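## Task

Put the seven-hole strip on top of the blue cube, then insert a bolt down through the strip's second hole into the hole in the cube. Do not let the strip, the cube or any bolt drop a long way or drop repeatedly. After release the strip may tilt and the bolt may lean, but the cube must rest on the table with its hole facing up. Declare that you are finished to end it.

## Robot and tools

ROBOT. Two six-joint arms, left_arm and right_arm, each ending in a two-finger parallel gripper. Calibrated bases: left_arm at (+0.068, +0.458, +0.015) m, right_arm at (+0.036, -0.486, +0.015) m. A gripper's fingers point along its own +z and close along its own x. end_effector_position is the point midway between the pads; fingertips extend 17.5 mm past it. A mounted block of varying shape juts up to 12 cm toward the gripper's -y and rotates with it.

FRAME. Everything uses the scene frame: origin at table-top height midway between the nominal bases, +z up, +x outward over the table, left_arm on the +y side (not the image's left). Rotations turn about the Hand target position. Reported positions can be off by a few cm, more at long reach.

execute_actions(actions, cameras). actions is a list of actions; each action is a table of up to 15 rows, one row per 1/30 s step; a shorter table repeats its final row until step 15. Every row is one flat list of 18 numbers in [-1, 1] covering both arms: left dx, dy, dz, rx, ry, rz, position, force_limit, speed, then the same nine for right. dx..rz are offsets, not poses, from that arm's Hand target at the start of the action (every row measured from that same start, not from the previous row); a new action starts from the updated Hand target, so a repeated offset moves further. Scale: 1.0 = 0.6 m or 180 degrees; rx, ry, rz form one rotation vector. Six zeros leave an arm where it is; always resend its gripper numbers, since 0 is itself a command. Gripper position is absolute: +1 fully open (50 mm gap), about -0.65 pads meet, -1 closes until an object stops it. force_limit: -1 about 20 N, 0 about 102 N, +1 about 185 N per pad (actual grip up to ~15 N higher). speed: -1 = 20 mm/s, 0 = 85, +1 = 150; both start at +1. cameras: list of names, ["all"], or []; images come by default only with an empty actions list.

move(target, speed, blend, stop_force, zero, blocking, cameras). target is one 18-number row laid out as above, or a list of up to 15 such rows traversed in order; every row's pose numbers are offsets from the Hand targets at the move's start, scene axes, same 0.6 m / 180 degree scale. Paths are straight and do not avoid obstacles; total duration is capped at 10 s. speed: top path speed in m/s, 0.002 to 3.6, default 0.25 (turns up to twice that in rad/s); one value or one per target. blend: corner rounding in m, one value or per target; 0 (default) stops at each target. stop_force: 3 to 120 N, shared by both arms; an arm's path ends when its wrist senses that much push against its travel, then it backs to just before the push and that pose becomes its Hand target. It is unreliable for light loose objects or while the gripper rotates; omit it when moving off something being pressed. With stop_force all rows must carry identical finger numbers. zero (only with stop_force, default true) re-zeros the sensor first; false accumulates from the last zero. blocking=false returns after about 0.5 s while the move continues; not allowed with stop_force. The result adds a move: line with the ending (done, off_target, moving, held, fault) and limits (paced = pose clipped, held = steps withheld).

wait(seconds): 0 to 3600, sends nothing new; returns early if a running move ends. stop(): brakes a running move; fingers continue. zoom_image(camera, region): camera is cam_high, cam_low, cam_left_wrist or cam_right_wrist; region [x0, y0, x1, y1] in pixels of that camera's most recent full 672x504 image, at most 504 wide and 504 tall. zero_wrist_force(arm): subtracts the current wrist reading from later ones. finished_scene(scene): the integer number of the current scene; ends it permanently.

RESULTS. Per arm: end_effector_position (m), end_effector_quat_wxyz, velocities (omitted when joints are essentially still), Hand target (last commanded pose after clipping; next offsets start here; the gripper may rest short of it, and a fresh execute_actions call re-requests it), joint positions and torques, Wrist force and Wrist torque in the gripper's own axes (plus the peak since last shown), motor temperatures, Tool commands. object_status: 0 moving, 1 blocked while opening, 2 blocked while closing (a grip), 3 reached requested opening or pads met (usually nothing held). Gap in mm is about (250 - position_measured) x 0.202. Execute results also list some intermediate positions.

CAUTIONS. Keep grip at -1 and confirm status 2; center immovable objects between pads. Orientation commands are clipped to 32 degrees from the current one per step. Avoid paths near an arm's own base (elbow can swing) and keep the arms apart; the clearance check may hold commands but contact between arms can still fail the scene. Arms are stiff: aiming even slightly beyond firm contact, or fast touches, can trigger a fault. Torque fault when contact torque reaches limits (130 N m shoulder and elbow, 24.3 N m wrists) or a joint strays from its plan; force fault at about 150 N; either stops the arm for 10 s. Motors heat when loaded or stretched: MOTOR HOT at 70 °C, braking stop at 85 °C. Never let parts fall far, release moving parts, slam or push hard; anything left off the table fails. Objects may get brief random nudges. Commands lag 0.09 to 0.22 s and fast moves can overshoot.

Each tool is called after "Emit:" in YAML: its name, and indented under it one key for each argument.

## Session

Emit:
execute_actions:
  actions: []

Scene clock: 0.00 s.
left_arm: end_effector_position=(+0.2107, -0.2868, +0.3278) position_measured=4 object_status=3 end_effector_quat_wxyz=(+0.239, +0.924, -0.150, -0.258) | right_arm: end_effector_position=(+0.4164, -0.5053, +0.2288) position_measured=4 object_status=3 end_effector_quat_wxyz=(-0.023, +0.691, +0.586, +0.423)
Joint positions: left_arm=[-1.383 -1.043 1.174 -2.001 -2.234 0.441] | right_arm=[3.048 -1.252 -2.574 -0.218 2.184 0.292]
Joint velocities: within noise
Joint torques (N m): no reading
Motor temperatures (°C): left_arm=[28 24 25 30 33 30] | right_arm=[27 24 28 33 35 31]
Wrist force (N): no reading
Wrist torque (N m): no reading
Wrist force, peak (N): no reading
Hand target: left_arm +0.2107, -0.2868, +0.3278; +0.239, +0.924, -0.150, -0.258 | right_arm +0.4164, -0.5053, +0.2288; -0.023, +0.691, +0.586, +0.423
Tool commands: left_gripper/position=+0.992157 left_gripper/force_limit=+1.0 left_gripper/speed=+1.0 right_gripper/position=+1.0 right_gripper/force_limit=+1.0 right_gripper/speed=+1.0

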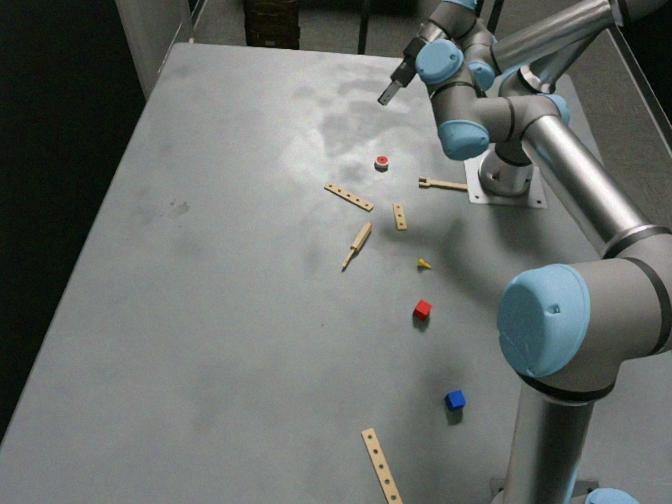

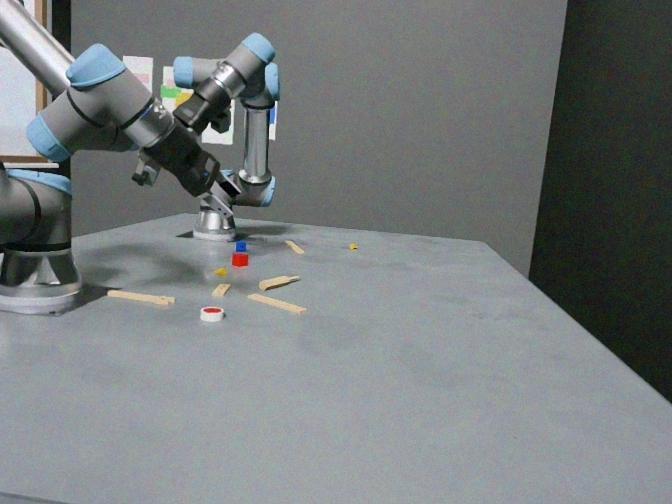

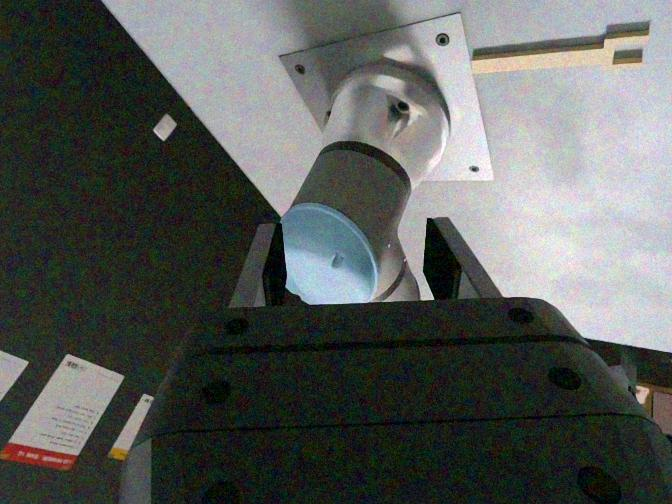

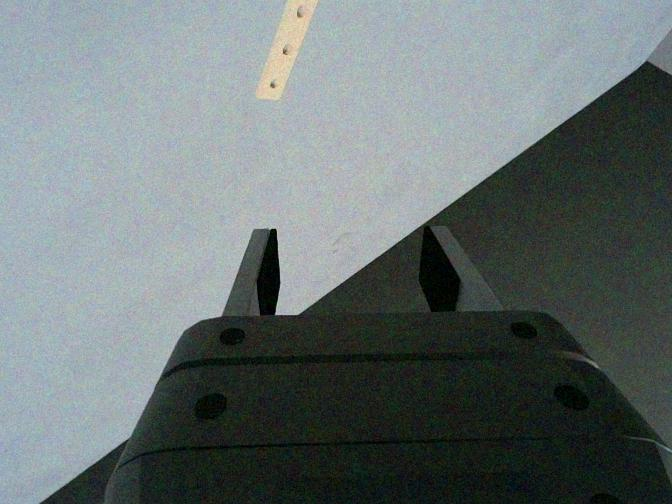

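Emit:
zoom_image:
  camera: "cam_high"
  region: [330, 230, 530, 504]

Emit:
zoom_image:
  camera: "cam_low"
  region: [180, 220, 380, 330]

Emit:
zoom_image:
  camera: "cam_high"
  region: [300, 140, 480, 290]

Scaled by 1.839 from the camera's image (finer frame: 960x720).

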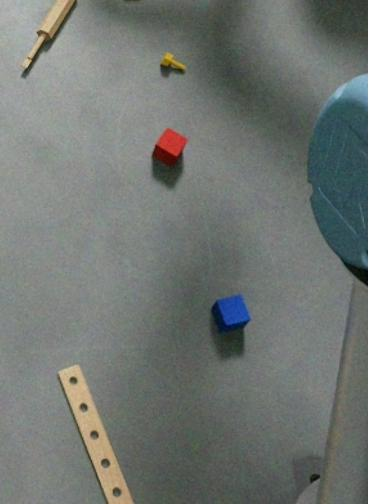

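Scaled by 2.520 from the camera's image (finer frame: 960x720).

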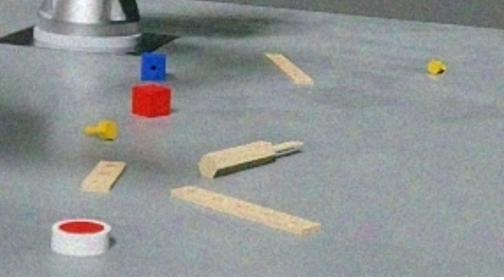

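Scaled by 2.800 from the camera's image (finer frame: 960x720).

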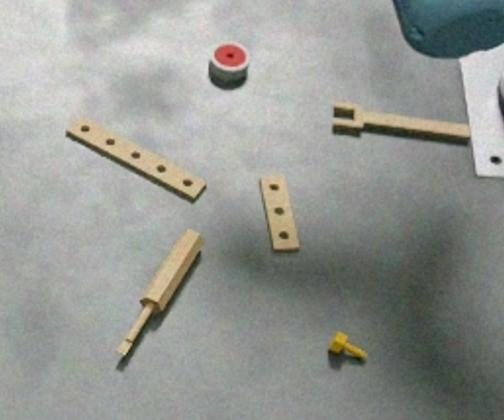

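Emit:
move:
  target: [0.19,0.68,0.03,0.156,-0.169,0.098,1,1,1,-0.16,0.48,0.0,-0.191,0.202,0,1,1,1]
  speed: 0.5
  cameras: ["all"]

Scene clock: 69.10 s.
left_arm: end_effector_position=(+0.3247, +0.1211, +0.3458) position_measured=3 object_status=3 end_effector_quat_wxyz=(+0.000, +1.000, +0.001, +0.000) | right_arm: end_effector_position=(+0.3204, -0.2174, +0.2288) position_measured=4 object_status=3 end_effector_quat_wxyz=(+0.000, +0.763, +0.647, +0.001)
Joint positions: left_arm=[-1.276 -1.783 1.752 -1.54 -1.57 0.33] | right_arm=[4.245 -1.305 -2.093 -1.313 1.57 1.27]
Joint torques (N m): left_arm=[-10.81 -23.57 -38.43 -1.72 0.67 2.21] | right_arm=[3.9 4.96 30.44 2.16 -1.16 -0.59]
Wrist force (N): left_arm=[1.3 -0.9 -0.5] | right_arm=[0.5 1.0 -1.0]
Wrist torque (N m): left_arm=[-0.30 -0.35 0.13] | right_arm=[0.11 0.13 -0.09]
Wrist force, peak (N): left_arm=[1.5 -4.7 -0.6] | right_arm=[3.3 0.0 -1.2]
Hand target: left_arm +0.3247, +0.1212, +0.3458; +0.000, +1.000, +0.000, +0.000 | right_arm +0.3204, -0.2173, +0.2288; +0.000, +0.763, +0.647, +0.001
Off the commanded pose: left_arm 0.000 m, 0 deg | right_arm 0.000 m, 0 deg.
move: done
cam_left_wrist: T_world_to_cam=[[0.99983, -0.01235, 0.0138, -0.32211], [-0.01738, -0.88358, 0.46795, -0.04198], [0.00641, -0.46811, -0.88365, 0.49063]] pos_world=[0.31818, 0.1886, 0.45764]
cam_right_wrist: T_world_to_cam=[[0.15934, 0.98601, 0.04894, 0.15361], [0.87481, -0.164, 0.45586, -0.4112], [0.45751, -0.02983, -0.8887, 0.17211]] pos_world=[0.2565, -0.21377, 0.33289]

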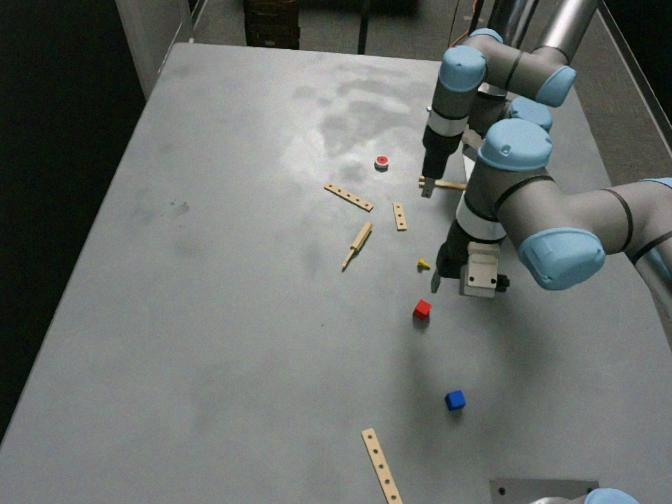

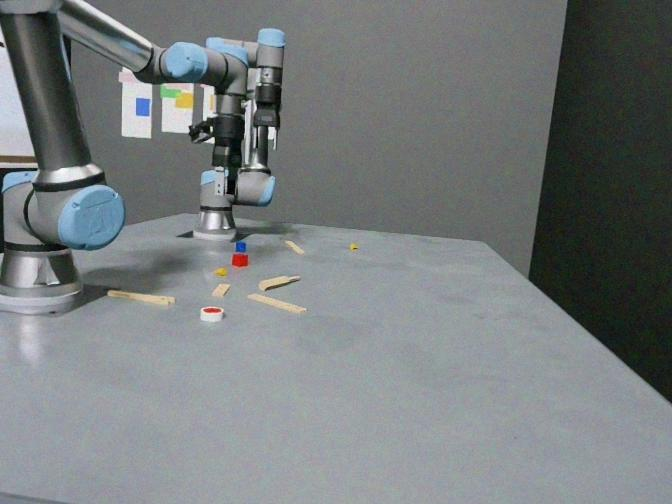

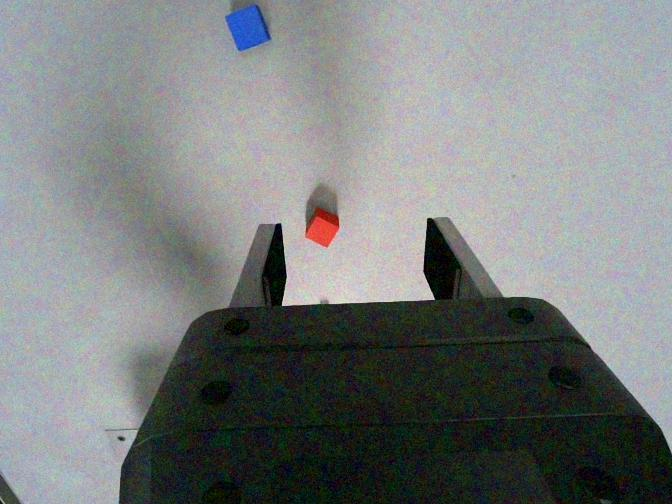

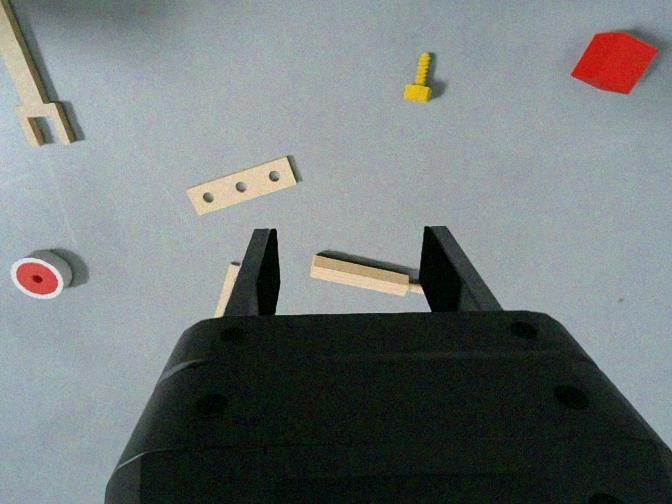

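Emit:
move:
  target: [-0.108,0.048,-0.39,-0.0431,0.2717,-0.8619,1,1,1,-0.034,0.129,-0.15,0.1185,-0.0325,0.928,1,1,1]
  speed: 0.7
  cameras: ["all"]

Scene clock: 130.33 s.
left_arm: end_effector_position=(+0.2599, +0.1500, +0.1118) position_measured=3 object_status=3 end_effector_quat_wxyz=(-0.047, -0.150, +0.942, +0.297) | right_arm: end_effector_position=(+0.3000, -0.1398, +0.1388) position_measured=4 object_status=3 end_effector_quat_wxyz=(-0.074, -0.561, +0.817, +0.108)
Joint positions: left_arm=[-1.385 -1.381 1.957 -1.538 -1.624 3.065] | right_arm=[4.212 -1.59 -2.116 -1.042 1.832 -1.706]
Joint torques (N m): left_arm=[9.67 -38.07 -33.54 -0.14 -2.32 1.8] | right_arm=[-7.57 30.83 11.08 4.84 0.29 -2.29]
Wrist force (N): left_arm=[0.5 -0.8 0.0] | right_arm=[0.2 1.6 -0.7]
Wrist torque (N m): left_arm=[-0.08 -0.24 0.26] | right_arm=[0.25 0.17 -0.13]
Wrist force, peak (N): left_arm=[1.4 -1.3 1.1] | right_arm=[0.3 1.5 -1.5]
Hand target: left_arm +0.2599, +0.1500, +0.1118; -0.047, -0.150, +0.942, +0.297 | right_arm +0.3000, -0.1399, +0.1388; -0.074, -0.562, +0.817, +0.108
Off the commanded pose: left_arm 0.000 m, 0 deg | right_arm 0.000 m, 0 deg.
move: done
cam_left_wrist: T_world_to_cam=[[-0.95161, -0.30674, 0.01862, 0.29704], [-0.12394, 0.43856, 0.89011, -0.12589], [-0.2812, 0.84473, -0.45536, 0.12784]] pos_world=[0.30301, 0.03833, 0.16474]
cam_right_wrist: T_world_to_cam=[[-0.34299, -0.93823, 0.04556, -0.03309], [-0.68545, 0.28315, 0.67081, 0.16112], [-0.64228, 0.19885, -0.74023, 0.44509]] pos_world=[0.38496, -0.16518, 0.22289]

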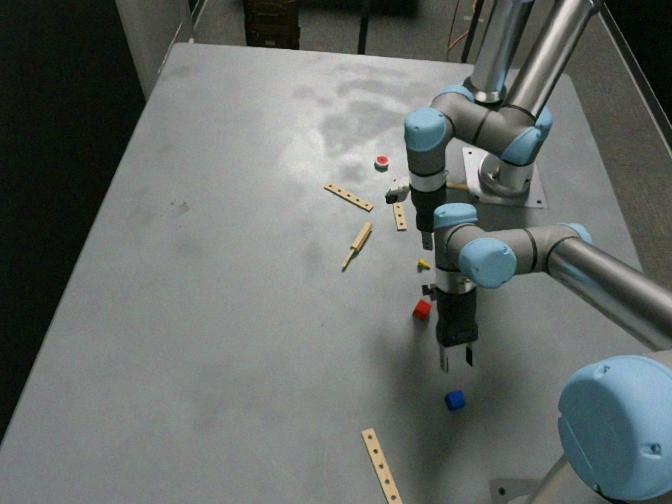

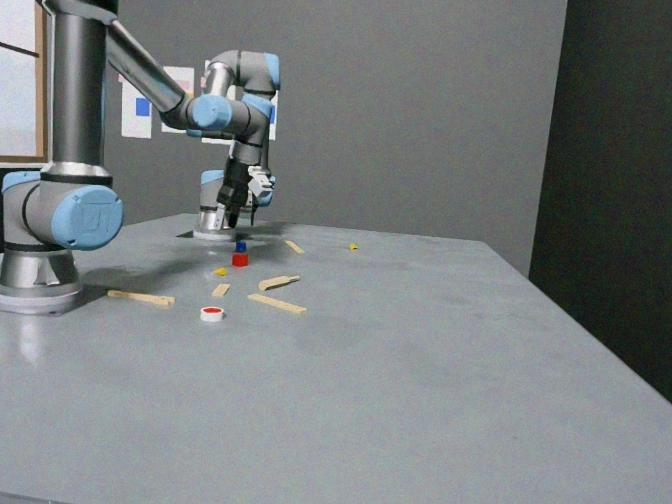

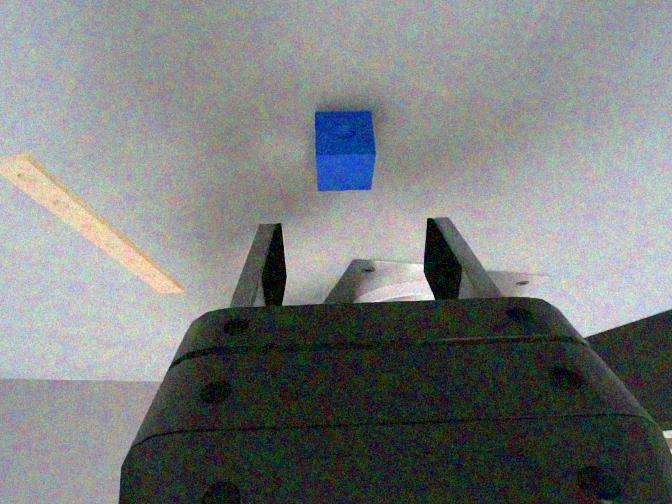

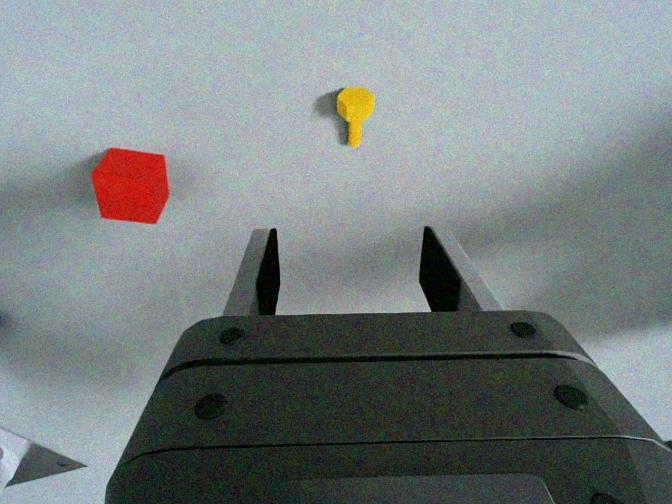

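Emit:
move:
  target:
    - [-0.0268,0.071,-0.1463,0,0,0,1,1,1,0.0157,-0.023,-0.132,0,0,0,1,1,1]
    - [-0.0268,0.071,-0.1463,0,0,0,-1,-0.7,-0.5,0.0157,-0.023,-0.132,0,0,0,1,1,1]
  speed: 0.15
  cameras: ["cam_left_wrist","cam_right_wrist"]

Scene clock: 167.77 s.
left_arm: end_effector_position=(+0.2438, +0.1925, +0.0241) position_measured=105 object_status=2 end_effector_quat_wxyz=(-0.047, -0.150, +0.942, +0.297) | right_arm: end_effector_position=(+0.3094, -0.1537, +0.0596) position_measured=4 object_status=3 end_effector_quat_wxyz=(-0.074, -0.562, +0.817, +0.108)
Joint positions: left_arm=[-1.399 -1.322 2.177 -1.818 -1.632 3.054] | right_arm=[4.178 -1.725 -2.223 -0.809 1.83 -1.742]
Joint torques (N m): left_arm=[9.53 -37.34 -17.54 -2.68 1.14 1.92] | right_arm=[8.43 20.88 28.19 4.82 2.39 2.14]
Wrist force (N): left_arm=[0.4 -0.7 0.2] | right_arm=[0.3 1.2 -0.6]
Wrist torque (N m): left_arm=[-0.04 -0.23 0.26] | right_arm=[0.18 0.15 -0.04]
Wrist force, peak (N): left_arm=[0.3 -1.1 2.4] | right_arm=[-0.3 2.2 -2.8]
Hand target: left_arm +0.2438, +0.1926, +0.0241; -0.047, -0.150, +0.942, +0.297 | right_arm +0.3094, -0.1537, +0.0596; -0.074, -0.562, +0.817, +0.108
Off the commanded pose: left_arm 0.000 m, 0 deg | right_arm 0.000 m, 0 deg.
move: done
cam_left_wrist: T_world_to_cam=[[-0.95164, -0.30665, 0.01886, 0.29649], [-0.12374, 0.43875, 0.89005, -0.06856], [-0.28121, 0.84467, -0.45548, 0.04744]] pos_world=[0.28701, 0.08093, 0.07704]
cam_right_wrist: T_world_to_cam=[[-0.34285, -0.93829, 0.04549, -0.03936], [-0.68561, 0.28304, 0.6707, 0.22469], [-0.64218, 0.19875, -0.74034, 0.39523]] pos_world=[0.39436, -0.17908, 0.14369]

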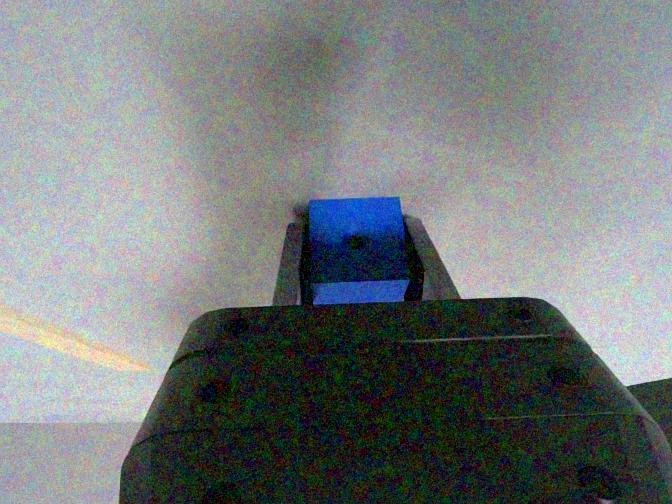

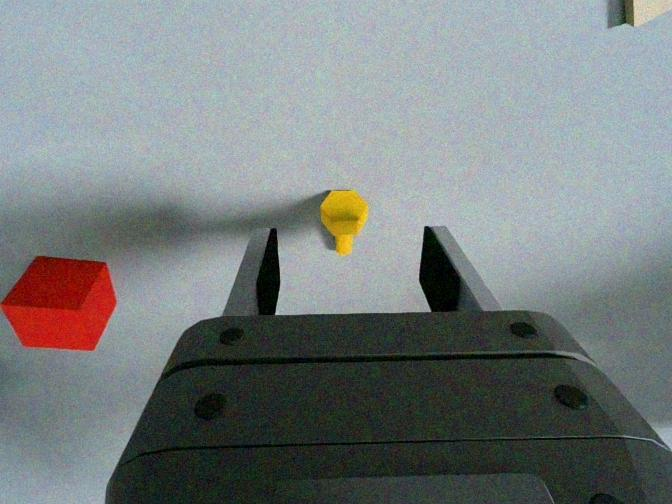

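Emit:
move:
  target:
    - [0,0,0.12,0,0,0,-1,-0.7,-0.5,-0.0162,0.0098,-0.066,0,0,0,1,1,1]
    - [0.283,-0.0937,0.10,-0.4296,-0.2633,0.1176,-1,-0.7,-0.5,-0.0162,0.0098,-0.066,0,0,0,-1,-0.8,-0.7]
    - [0.283,-0.0937,-0.004,-0.4296,-0.2633,0.1176,-1,-0.7,-0.5,-0.0162,0.0098,-0.066,0,0,0,-1,-0.8,-0.7]
  speed: [0.15,0.5,0.12]
  blend: [0.0,0.01,0]
  cameras: ["all"]

Scene clock: 203.30 s.
left_arm: end_effector_position=(+0.4137, +0.1363, +0.0219) position_measured=105 object_status=2 end_effector_quat_wxyz=(+0.176, -0.340, +0.819, -0.427) | right_arm: end_effector_position=(+0.2997, -0.1478, +0.0200) position_measured=161 object_status=2 end_effector_quat_wxyz=(-0.074, -0.562, +0.817, +0.108)
Joint positions: left_arm=[-1.293 -0.687 2.696 -4.486 -1.19 2.857] | right_arm=[4.204 -1.812 -2.267 -0.671 1.831 -1.715]
Joint torques (N m): left_arm=[-8.89 -2.88 22.34 7.33 -3.3 0.35] | right_arm=[-0.4 4.01 11.78 0.38 -3.84 -2.29]
Wrist force (N): left_arm=[3.3 -46.3 -26.5] | right_arm=[-1.2 14.3 -40.3]
Wrist torque (N m): left_arm=[-1.78 -0.46 0.00] | right_arm=[0.79 0.19 -0.10]
Wrist force, peak (N): left_arm=[-0.5 -42.6 -55.4] | right_arm=[19.4 20.3 -82.5]
Hand target: left_arm +0.4136, +0.1363, +0.0217; +0.176, -0.339, +0.819, -0.427 | right_arm +0.2997, -0.1478, +0.0200; -0.074, -0.562, +0.817, +0.108
Off the commanded pose: left_arm 0.000 m, 0 deg | right_arm 0.000 m, 0 deg.
move: done; blend cut to 0 m at target 2
cam_left_wrist: T_world_to_cam=[[-0.72013, -0.69383, -0.00231, 0.39831], [-0.61664, 0.64154, -0.45627, 0.18489], [0.31805, -0.32715, -0.88984, 0.06299]] pos_world=[0.38081, 0.17835, 0.14133]
cam_right_wrist: T_world_to_cam=[[-0.34285, -0.93829, 0.04549, -0.03535], [-0.68561, 0.28304, 0.6707, 0.24293], [-0.64218, 0.19875, -0.74034, 0.35851]] pos_world=[0.38466, -0.17318, 0.10409]

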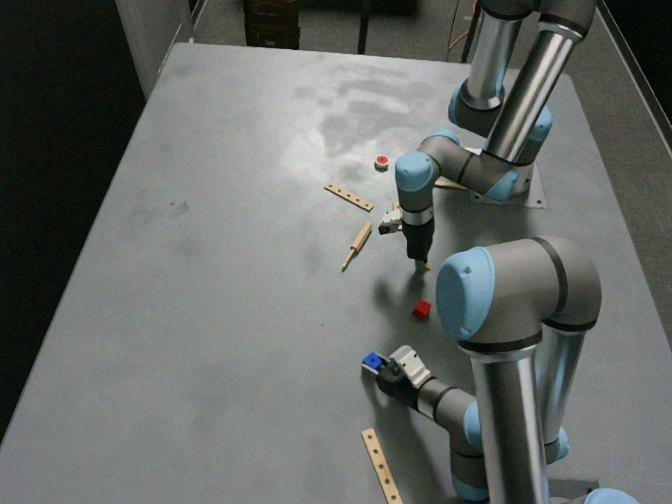

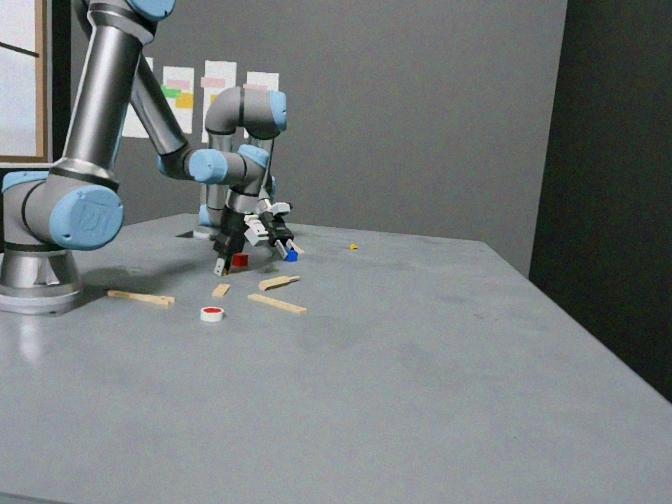

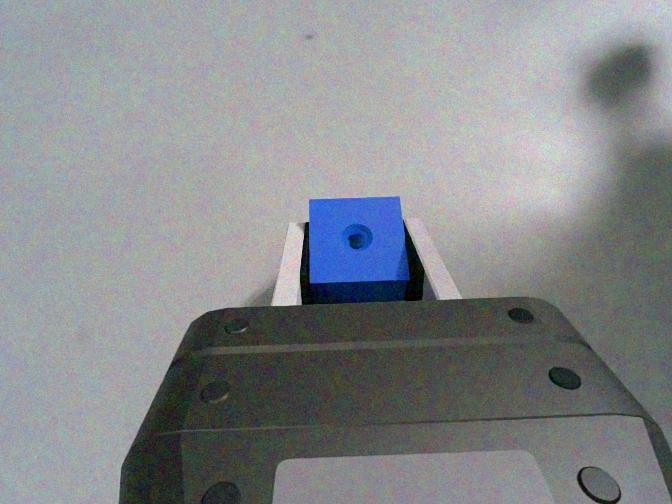

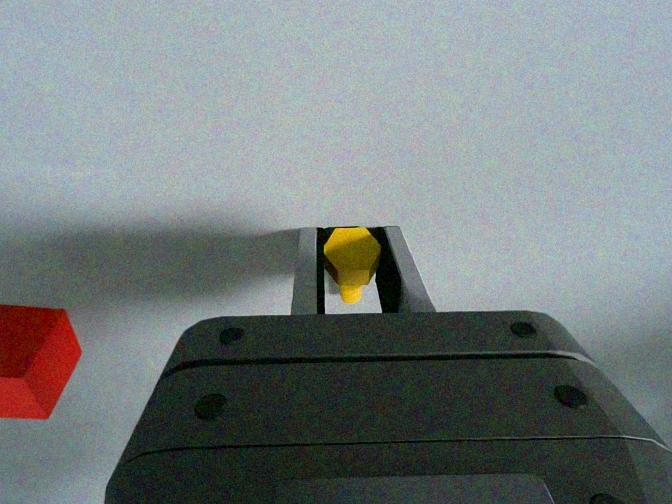

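Emit:
move:
  target:
    - [0,0,0.0025,0,0,0,-1,-0.7,-0.5,0,0,0.1,0,0,0,-1,-0.8,-0.7]
    - [0,0,0.0025,0,0,0,1,-0.7,-0.5,0,0,0.2167,0,0,0,-1,-0.8,-0.7]
    - [-0.058,0.058,0.057,0,0,0,1,-0.7,-0.5,0.06,0.1,0.2167,0.0986,-0.2075,0.2169,-1,-0.8,-0.7]
    - [-0.068,0.3695,0.26,-0.2593,0.3426,0.8168,1,-0.7,-0.5,0.117,0.23,0.2167,0.1972,-0.4149,0.4338,-1,-0.8,-0.7]
  speed: [0.1,0.2,0.2,0.6]
  blend: [0,0,0.01,0]
  cameras: ["all"]

Scene clock: 257.90 s.
left_arm: end_effector_position=(+0.3916, +0.1584, +0.0439) position_measured=3 object_status=3 end_effector_quat_wxyz=(+0.176, -0.339, +0.819, -0.427) | right_arm: end_effector_position=(+0.3240, -0.1073, +0.1500) position_measured=161 object_status=2 end_effector_quat_wxyz=(-0.140, +0.746, -0.649, -0.048)
Joint positions: left_arm=[-1.367 -0.704 2.811 -4.564 -1.133 2.807] | right_arm=[4.349 -1.499 -2.277 -0.64 1.563 -2.072]
Joint torques (N m): left_arm=[1.17 -23.15 0.02 -2.08 1.11 -0.25] | right_arm=[-6.98 12.49 31.06 4.46 1.31 0.99]
Wrist force (N): left_arm=[1.5 -3.8 -1.1] | right_arm=[-0.7 1.2 -0.9]
Wrist torque (N m): left_arm=[-1.27 -0.41 0.04] | right_arm=[0.10 0.32 -0.24]
Wrist force, peak (N): left_arm=[2.1 -53.1 -22.0] | right_arm=[-0.4 14.5 -41.0]
Hand target: left_arm +0.3917, +0.1583, +0.0439; +0.176, -0.339, +0.819, -0.427 (not the last commanded pose) | right_arm +0.3241, -0.1072, +0.1500; -0.140, +0.746, -0.649, -0.048 (not the last commanded pose)
Off the commanded pose: left_arm 0.241 m, 166 deg | right_arm 0.108 m, 75 deg.
move: held (left_arm; a check stopped the path), off_target (right_arm; braked when a check withheld steps of left_arm); path passed 2 of 4 targets; limits=held
pose unreachable (left arm): on one or more control steps of this call, first in action 0 (counted from 0), this arm could not follow its commanded pose, so it was not sent that pose on those steps. It may still have moved: this result reports where it is.
cause: moving toward the commanded pose would bring two parts of the arm too close to each other (joints 3 (elbow) to 5 (wrist 2) lie between them).
cam_left_wrist: T_world_to_cam=[[-0.72029, -0.69367, -0.00249, 0.3979], [-0.61668, 0.64198, -0.4556, 0.16705], [0.31763, -0.32663, -0.89018, 0.09699]] pos_world=[0.35881, 0.20045, 0.16343]
cam_right_wrist: T_world_to_cam=[[0.1506, -0.9669, -0.20598, -0.12008], [-0.92757, -0.21027, 0.30886, 0.24075], [-0.34195, 0.14455, -0.92853, 0.3874]] pos_world=[0.37388, -0.12148, 0.26062]

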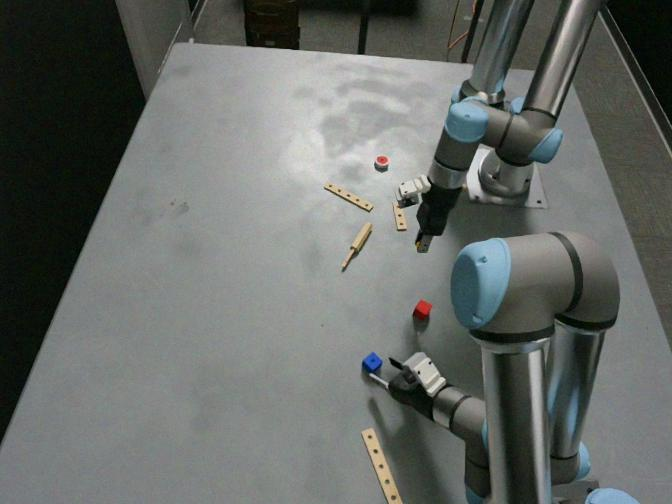

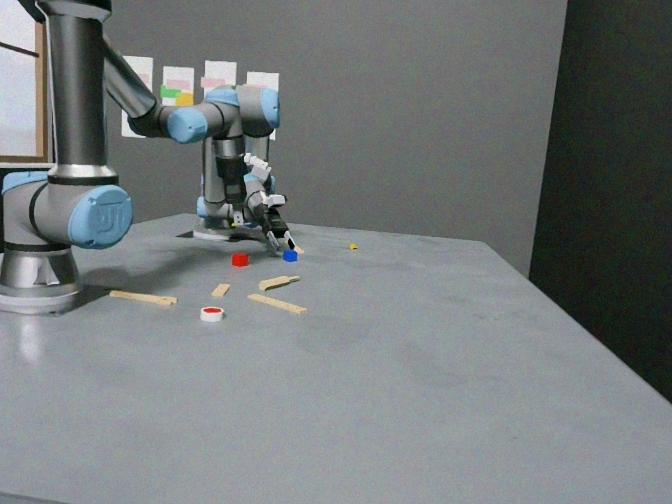

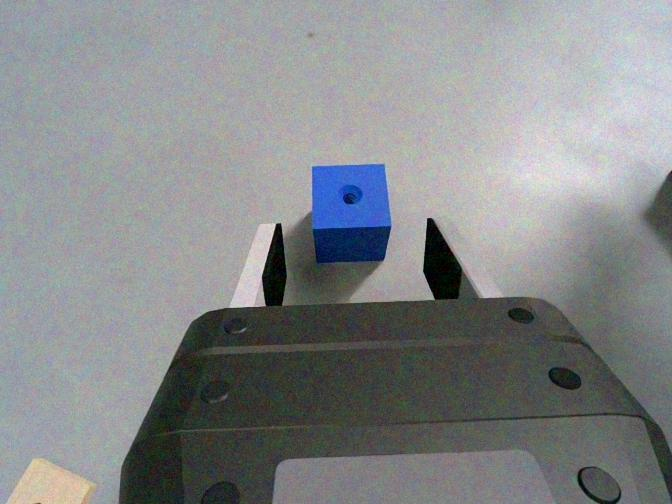

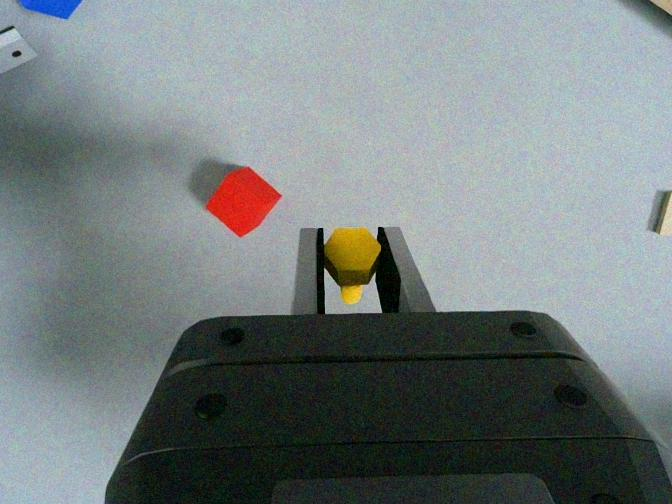

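Emit:
move:
  target:
    - [0.097,0.07,0.427,0,0,0,1,-0.7,-0.5,0,0,0,0.0986,-0.2075,0.2169,-1,-0.8,-0.7]
    - [0.047,0.2,0.343,-0.2593,0.3426,0.8168,1,-0.7,-0.5,0.0765,0.162,0,0.0986,-0.2075,0.2169,-1,-0.8,-0.7]
  speed: 0.6
  blend: [0.02,0]
  cameras: ["all"]

Scene clock: 271.73 s.
left_arm: end_effector_position=(+0.4199, +0.2783, +0.2497) position_measured=3 object_status=3 end_effector_quat_wxyz=(+0.000, +0.967, +0.253, +0.000) | right_arm: end_effector_position=(+0.3700, -0.0100, +0.1500) position_measured=161 object_status=2 end_effector_quat_wxyz=(-0.421, +0.862, -0.276, +0.049)
Joint positions: left_arm=[-0.853 -1.837 2.038 -1.772 -1.571 0.242] | right_arm=[4.355 -1.849 -2.376 0.388 1.516 -2.902]
Joint torques (N m): left_arm=[-4.11 -22.25 -13.77 -3.96 0.94 -0.09] | right_arm=[-2.64 35.83 3.34 5.67 1.04 -1.72]
Wrist force (N): left_arm=[1.1 -3.0 -1.2] | right_arm=[-1.8 -0.4 -1.0]
Wrist torque (N m): left_arm=[-0.61 -0.32 -0.03] | right_arm=[-0.28 0.38 -0.34]
Wrist force, peak (N): left_arm=[0.7 -6.7 -2.2] | right_arm=[-2.5 -0.3 -1.1]
Hand target: left_arm +0.4199, +0.2783, +0.2497; +0.000, +0.967, +0.253, +0.000 | right_arm +0.3700, -0.0100, +0.1500; -0.421, +0.862, -0.276, +0.049
Off the commanded pose: left_arm 0.000 m, 0 deg | right_arm 0.000 m, 0 deg.
move: done
cam_left_wrist: T_world_to_cam=[[0.87806, 0.47836, 0.01338, -0.49941], [0.41715, -0.77882, 0.46842, -0.06822], [0.23449, -0.40573, -0.8834, 0.36563]] pos_world=[0.38123, 0.33411, 0.36164]
cam_right_wrist: T_world_to_cam=[[0.82802, -0.54894, -0.1142, -0.29322], [-0.54728, -0.74698, -0.3775, 0.26068], [0.12192, 0.37507, -0.91894, 0.21836]] pos_world=[0.35884, -0.04814, 0.26558]

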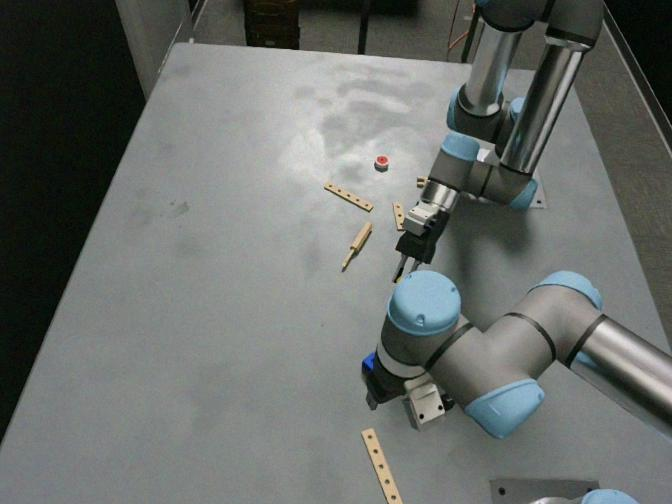

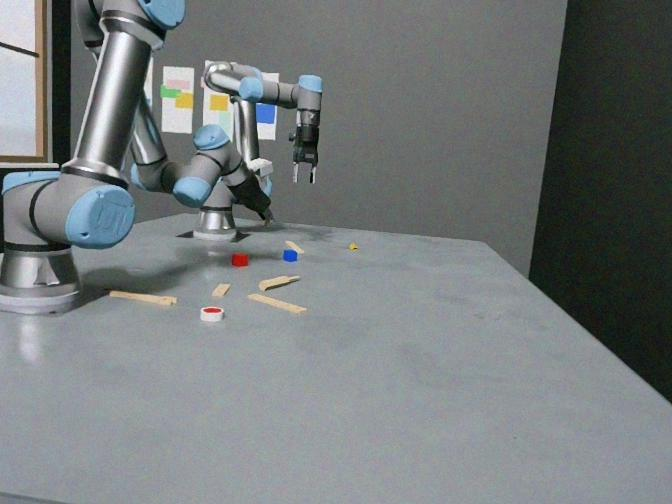

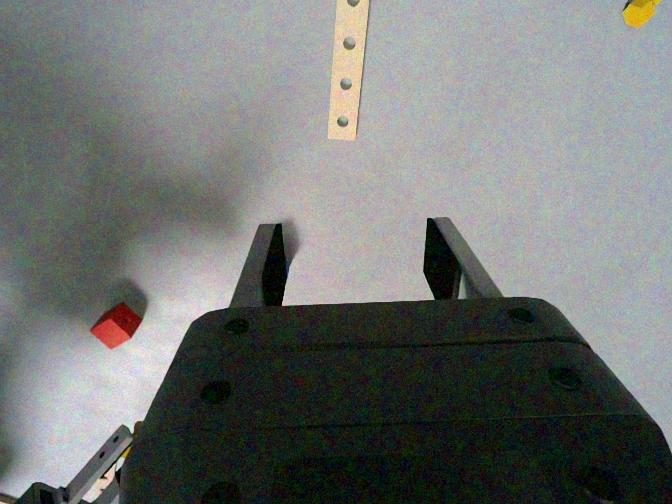

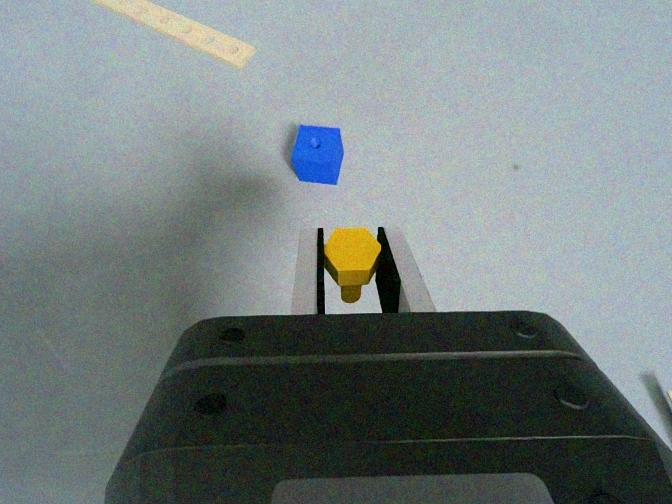

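Emit:
move:
  target: [-0.0782,0.1928,-0.30,0,0,-0.0283,0.4,-0.7,-0.5,0,0,0,0,0,0,-1,-0.8,-0.7]
  speed: 0.4
  cameras: ["all"]

Emit:
zoom_image:
  camera: "cam_low"
  region: [240, 190, 320, 270]

Emit:
zoom_image:
  camera: "cam_right_wrist"
  region: [270, 100, 430, 320]

Scene clock: 302.83 s.
left_arm: end_effector_position=(+0.3730, +0.3940, +0.0698) position_measured=92 object_status=3 end_effector_quat_wxyz=(+0.000, +0.978, +0.210, +0.000) | right_arm: end_effector_position=(+0.3700, -0.0100, +0.1500) position_measured=161 object_status=2 end_effector_quat_wxyz=(-0.421, +0.862, -0.276, +0.049)
Joint positions: left_arm=[-0.686 -1.84 2.558 -2.289 -1.571 0.498] | right_arm=[4.355 -1.849 -2.377 0.388 1.516 -2.902]
Joint torques (N m): left_arm=[-6.87 -8.9 -9.45 -4.51 0.14 -0.2] | right_arm=[6.12 34.97 4 5.73 -1.79 2.03]
Wrist force (N): left_arm=[1.2 -2.7 -1.0] | right_arm=[-1.8 -0.3 -1.2]
Wrist torque (N m): left_arm=[-0.57 -0.33 0.19] | right_arm=[-0.26 0.37 -0.34]
Wrist force, peak (N): left_arm=[0.8 -5.6 2.0] | right_arm=[-2.3 -0.2 -1.4]
Hand target: left_arm +0.3729, +0.3940, +0.0697; +0.000, +0.978, +0.210, +0.000 | right_arm +0.3700, -0.0100, +0.1500; -0.421, +0.862, -0.276, +0.049
Off the commanded pose: left_arm 0.000 m, 0 deg | right_arm 0.000 m, 0 deg.
move: done
cam_left_wrist: T_world_to_cam=[[0.91697, 0.39875, 0.01322, -0.49426], [0.3466, -0.81259, 0.46858, 0.16536], [0.19758, -0.42509, -0.88333, 0.28595]] pos_world=[0.3394, 0.45301, 0.18164]
cam_right_wrist: T_world_to_cam=[[0.82802, -0.54894, -0.11421, -0.29322], [-0.54727, -0.74697, -0.37753, 0.26069], [0.12193, 0.37511, -0.91893, 0.21836]] pos_world=[0.35884, -0.04814, 0.26558]

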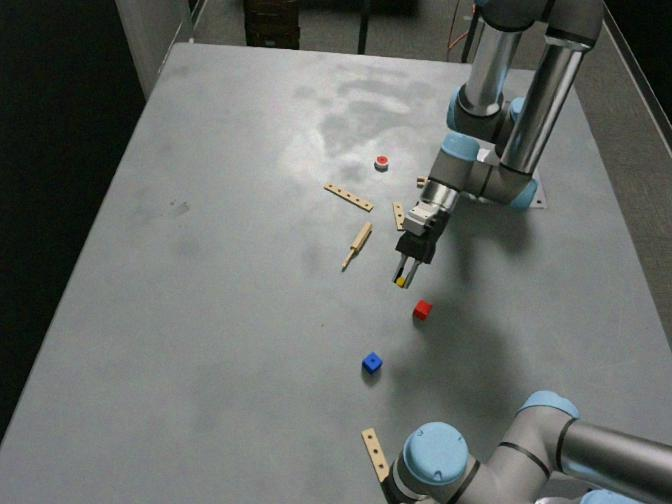

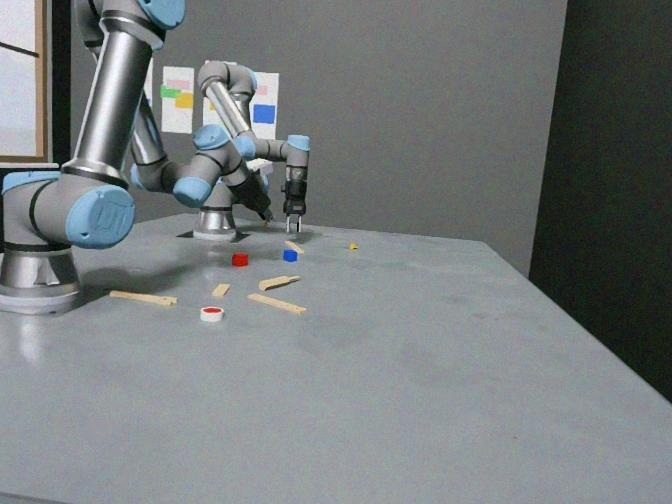

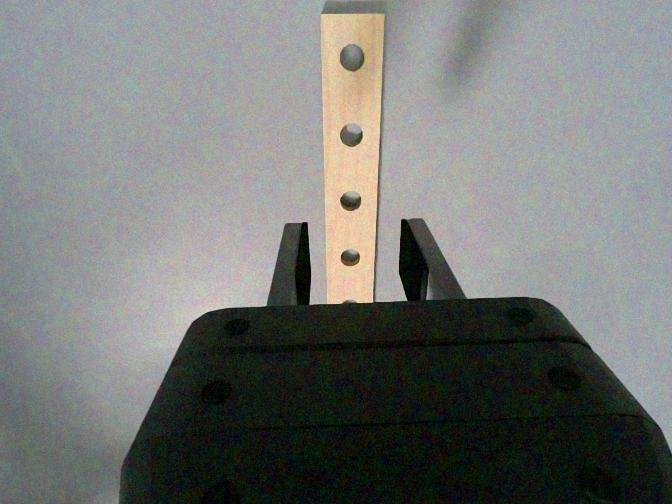

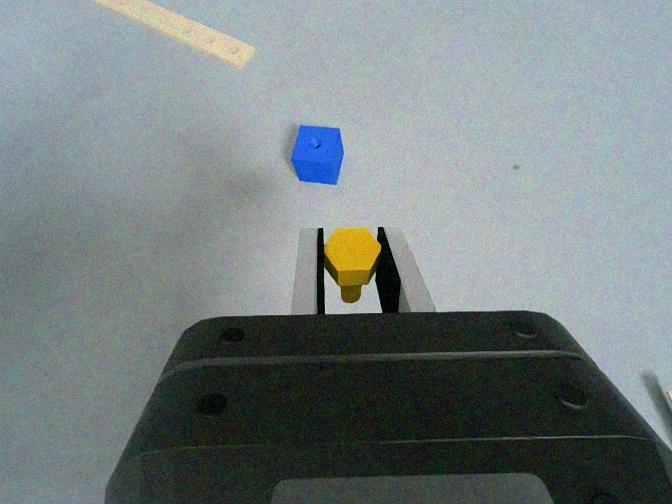

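Scaled by 6.300 from the camera's image (finer frame: 960x720).

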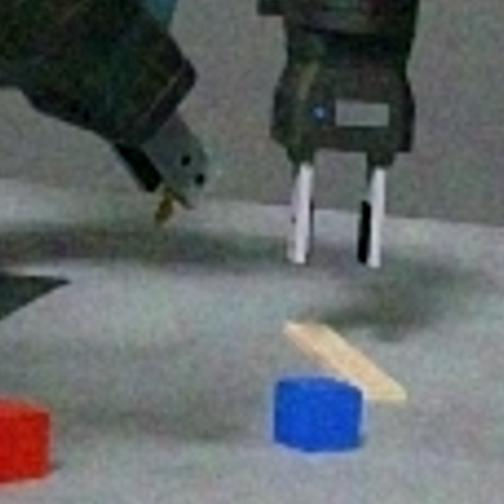

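Scaled by 2.291 from the camera's image (finer frame: 960x720).

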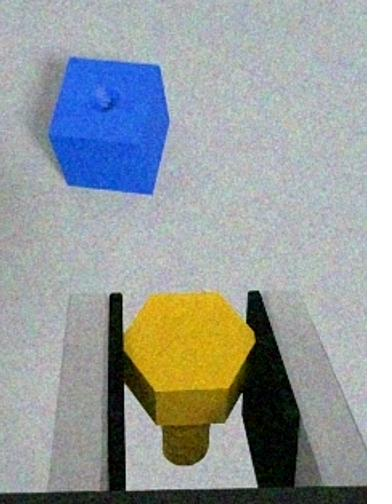

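Emit:
move:
  target:
    - [0,0,-0.082,0,0,0,0.4,-0.7,-0.5,0,0,0,0,0,0,-1,-0.8,-0.7]
    - [0,0,-0.082,0,0,0,-1,-0.6,-0.7,0,0,0,0,0,0,-1,-0.8,-0.7]
    - [0,0,0.02,0,0,0,-1,-0.6,-0.7,0,0,0,0,0,0,-1,-0.8,-0.7]
    - [0.0173,-0.31,0.02,0,0,0,-1,-0.6,-0.7,0,0,0,0,0,0,-1,-0.8,-0.7]
  speed: [0.12,0.12,0.12,0.25]
  cameras: ["all"]

Emit:
zoom_image:
  camera: "cam_low"
  region: [250, 205, 310, 265]

Emit:
zoom_image:
  camera: "cam_right_wrist"
  region: [200, 20, 420, 240]

Scene clock: 321.80 s.
left_arm: end_effector_position=(+0.3834, +0.2080, +0.0818) position_measured=138 object_status=2 end_effector_quat_wxyz=(+0.000, +0.978, +0.210, +0.000) | right_arm: end_effector_position=(+0.3700, -0.0100, +0.1500) position_measured=161 object_status=2 end_effector_quat_wxyz=(-0.421, +0.862, -0.276, +0.049)
Joint positions: left_arm=[-1.044 -1.6 2.329 -2.3 -1.571 0.139] | right_arm=[4.355 -1.849 -2.377 0.388 1.516 -2.902]
Joint torques (N m): left_arm=[-2.88 -16.53 -13.71 -1.75 1.32 0.62] | right_arm=[6.83 34.84 3.77 5.7 -1.82 1.96]
Wrist force (N): left_arm=[1.0 -2.8 -0.4] | right_arm=[-1.7 -0.3 -1.4]
Wrist torque (N m): left_arm=[-0.58 -0.31 -0.02] | right_arm=[-0.27 0.36 -0.34]
Wrist force, peak (N): left_arm=[2.3 -6.2 -0.4] | right_arm=[-2.3 -0.2 -1.4]
Hand target: left_arm +0.3833, +0.2080, +0.0817; +0.000, +0.978, +0.210, +0.000 | right_arm +0.3700, -0.0100, +0.1500; -0.421, +0.862, -0.276, +0.049
Off the commanded pose: left_arm 0.000 m, 0 deg | right_arm 0.000 m, 0 deg.
move: done
cam_left_wrist: T_world_to_cam=[[0.91701, 0.39864, 0.01338, -0.42971], [0.34643, -0.81265, 0.4686, 0.0051], [0.19768, -0.42508, -0.88331, 0.21541]] pos_world=[0.3497, 0.26701, 0.19364]
cam_right_wrist: T_world_to_cam=[[0.82802, -0.54894, -0.11421, -0.29322], [-0.54727, -0.74697, -0.37753, 0.26069], [0.12193, 0.37511, -0.91893, 0.21836]] pos_world=[0.35884, -0.04814, 0.26558]

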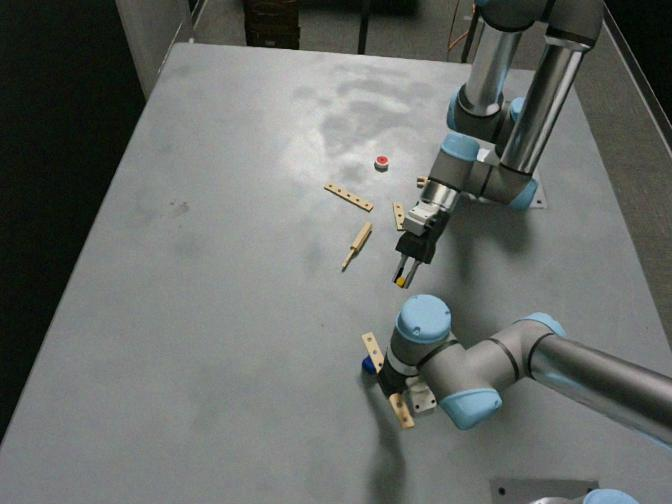

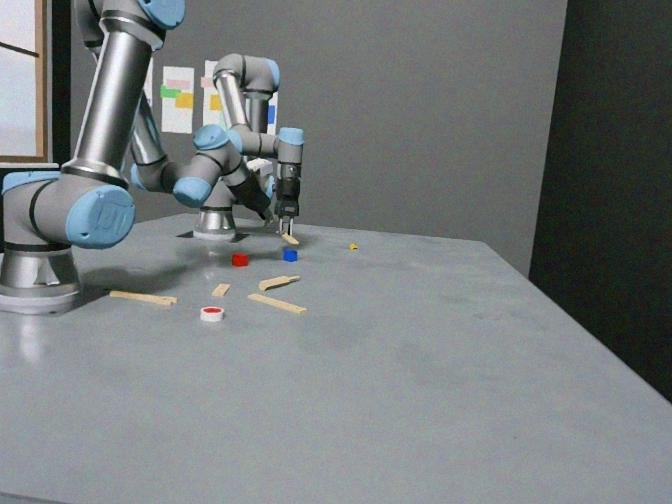

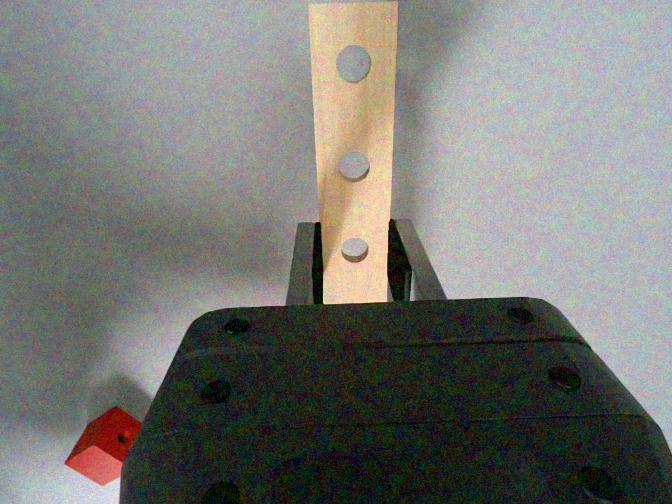

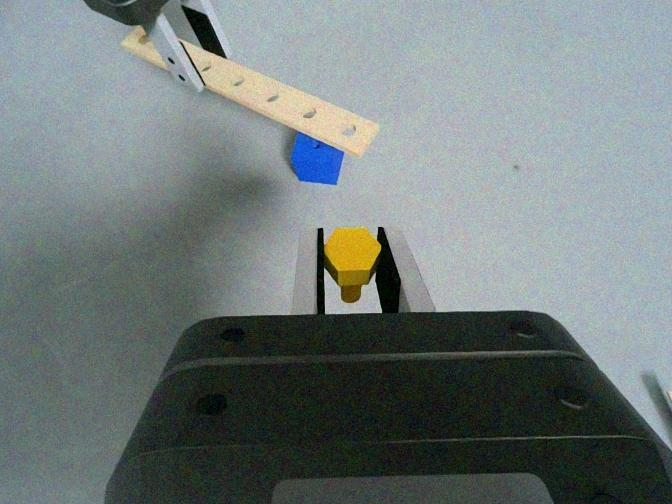

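Scaled by 8.400 from the camera's image (finer frame: 960x720).

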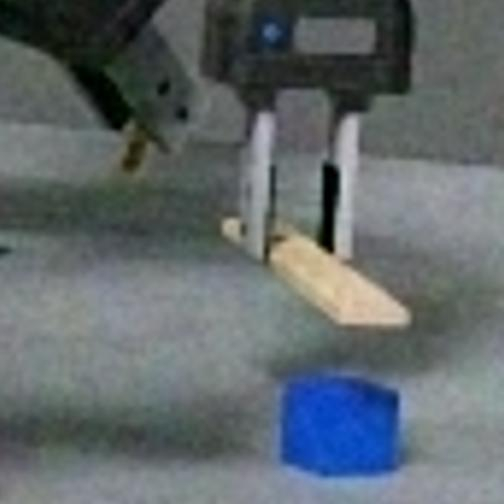

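Scaled by 2.291 from the camera's image (finer frame: 960x720).

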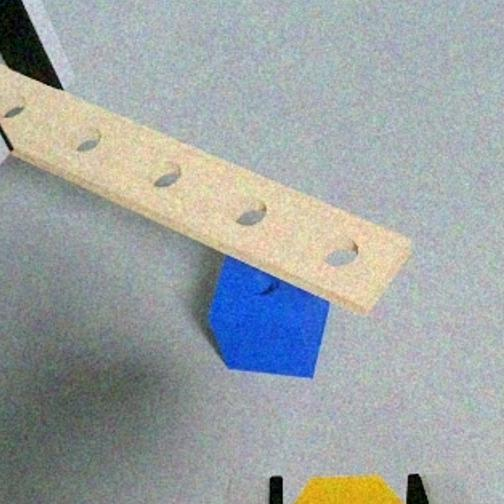

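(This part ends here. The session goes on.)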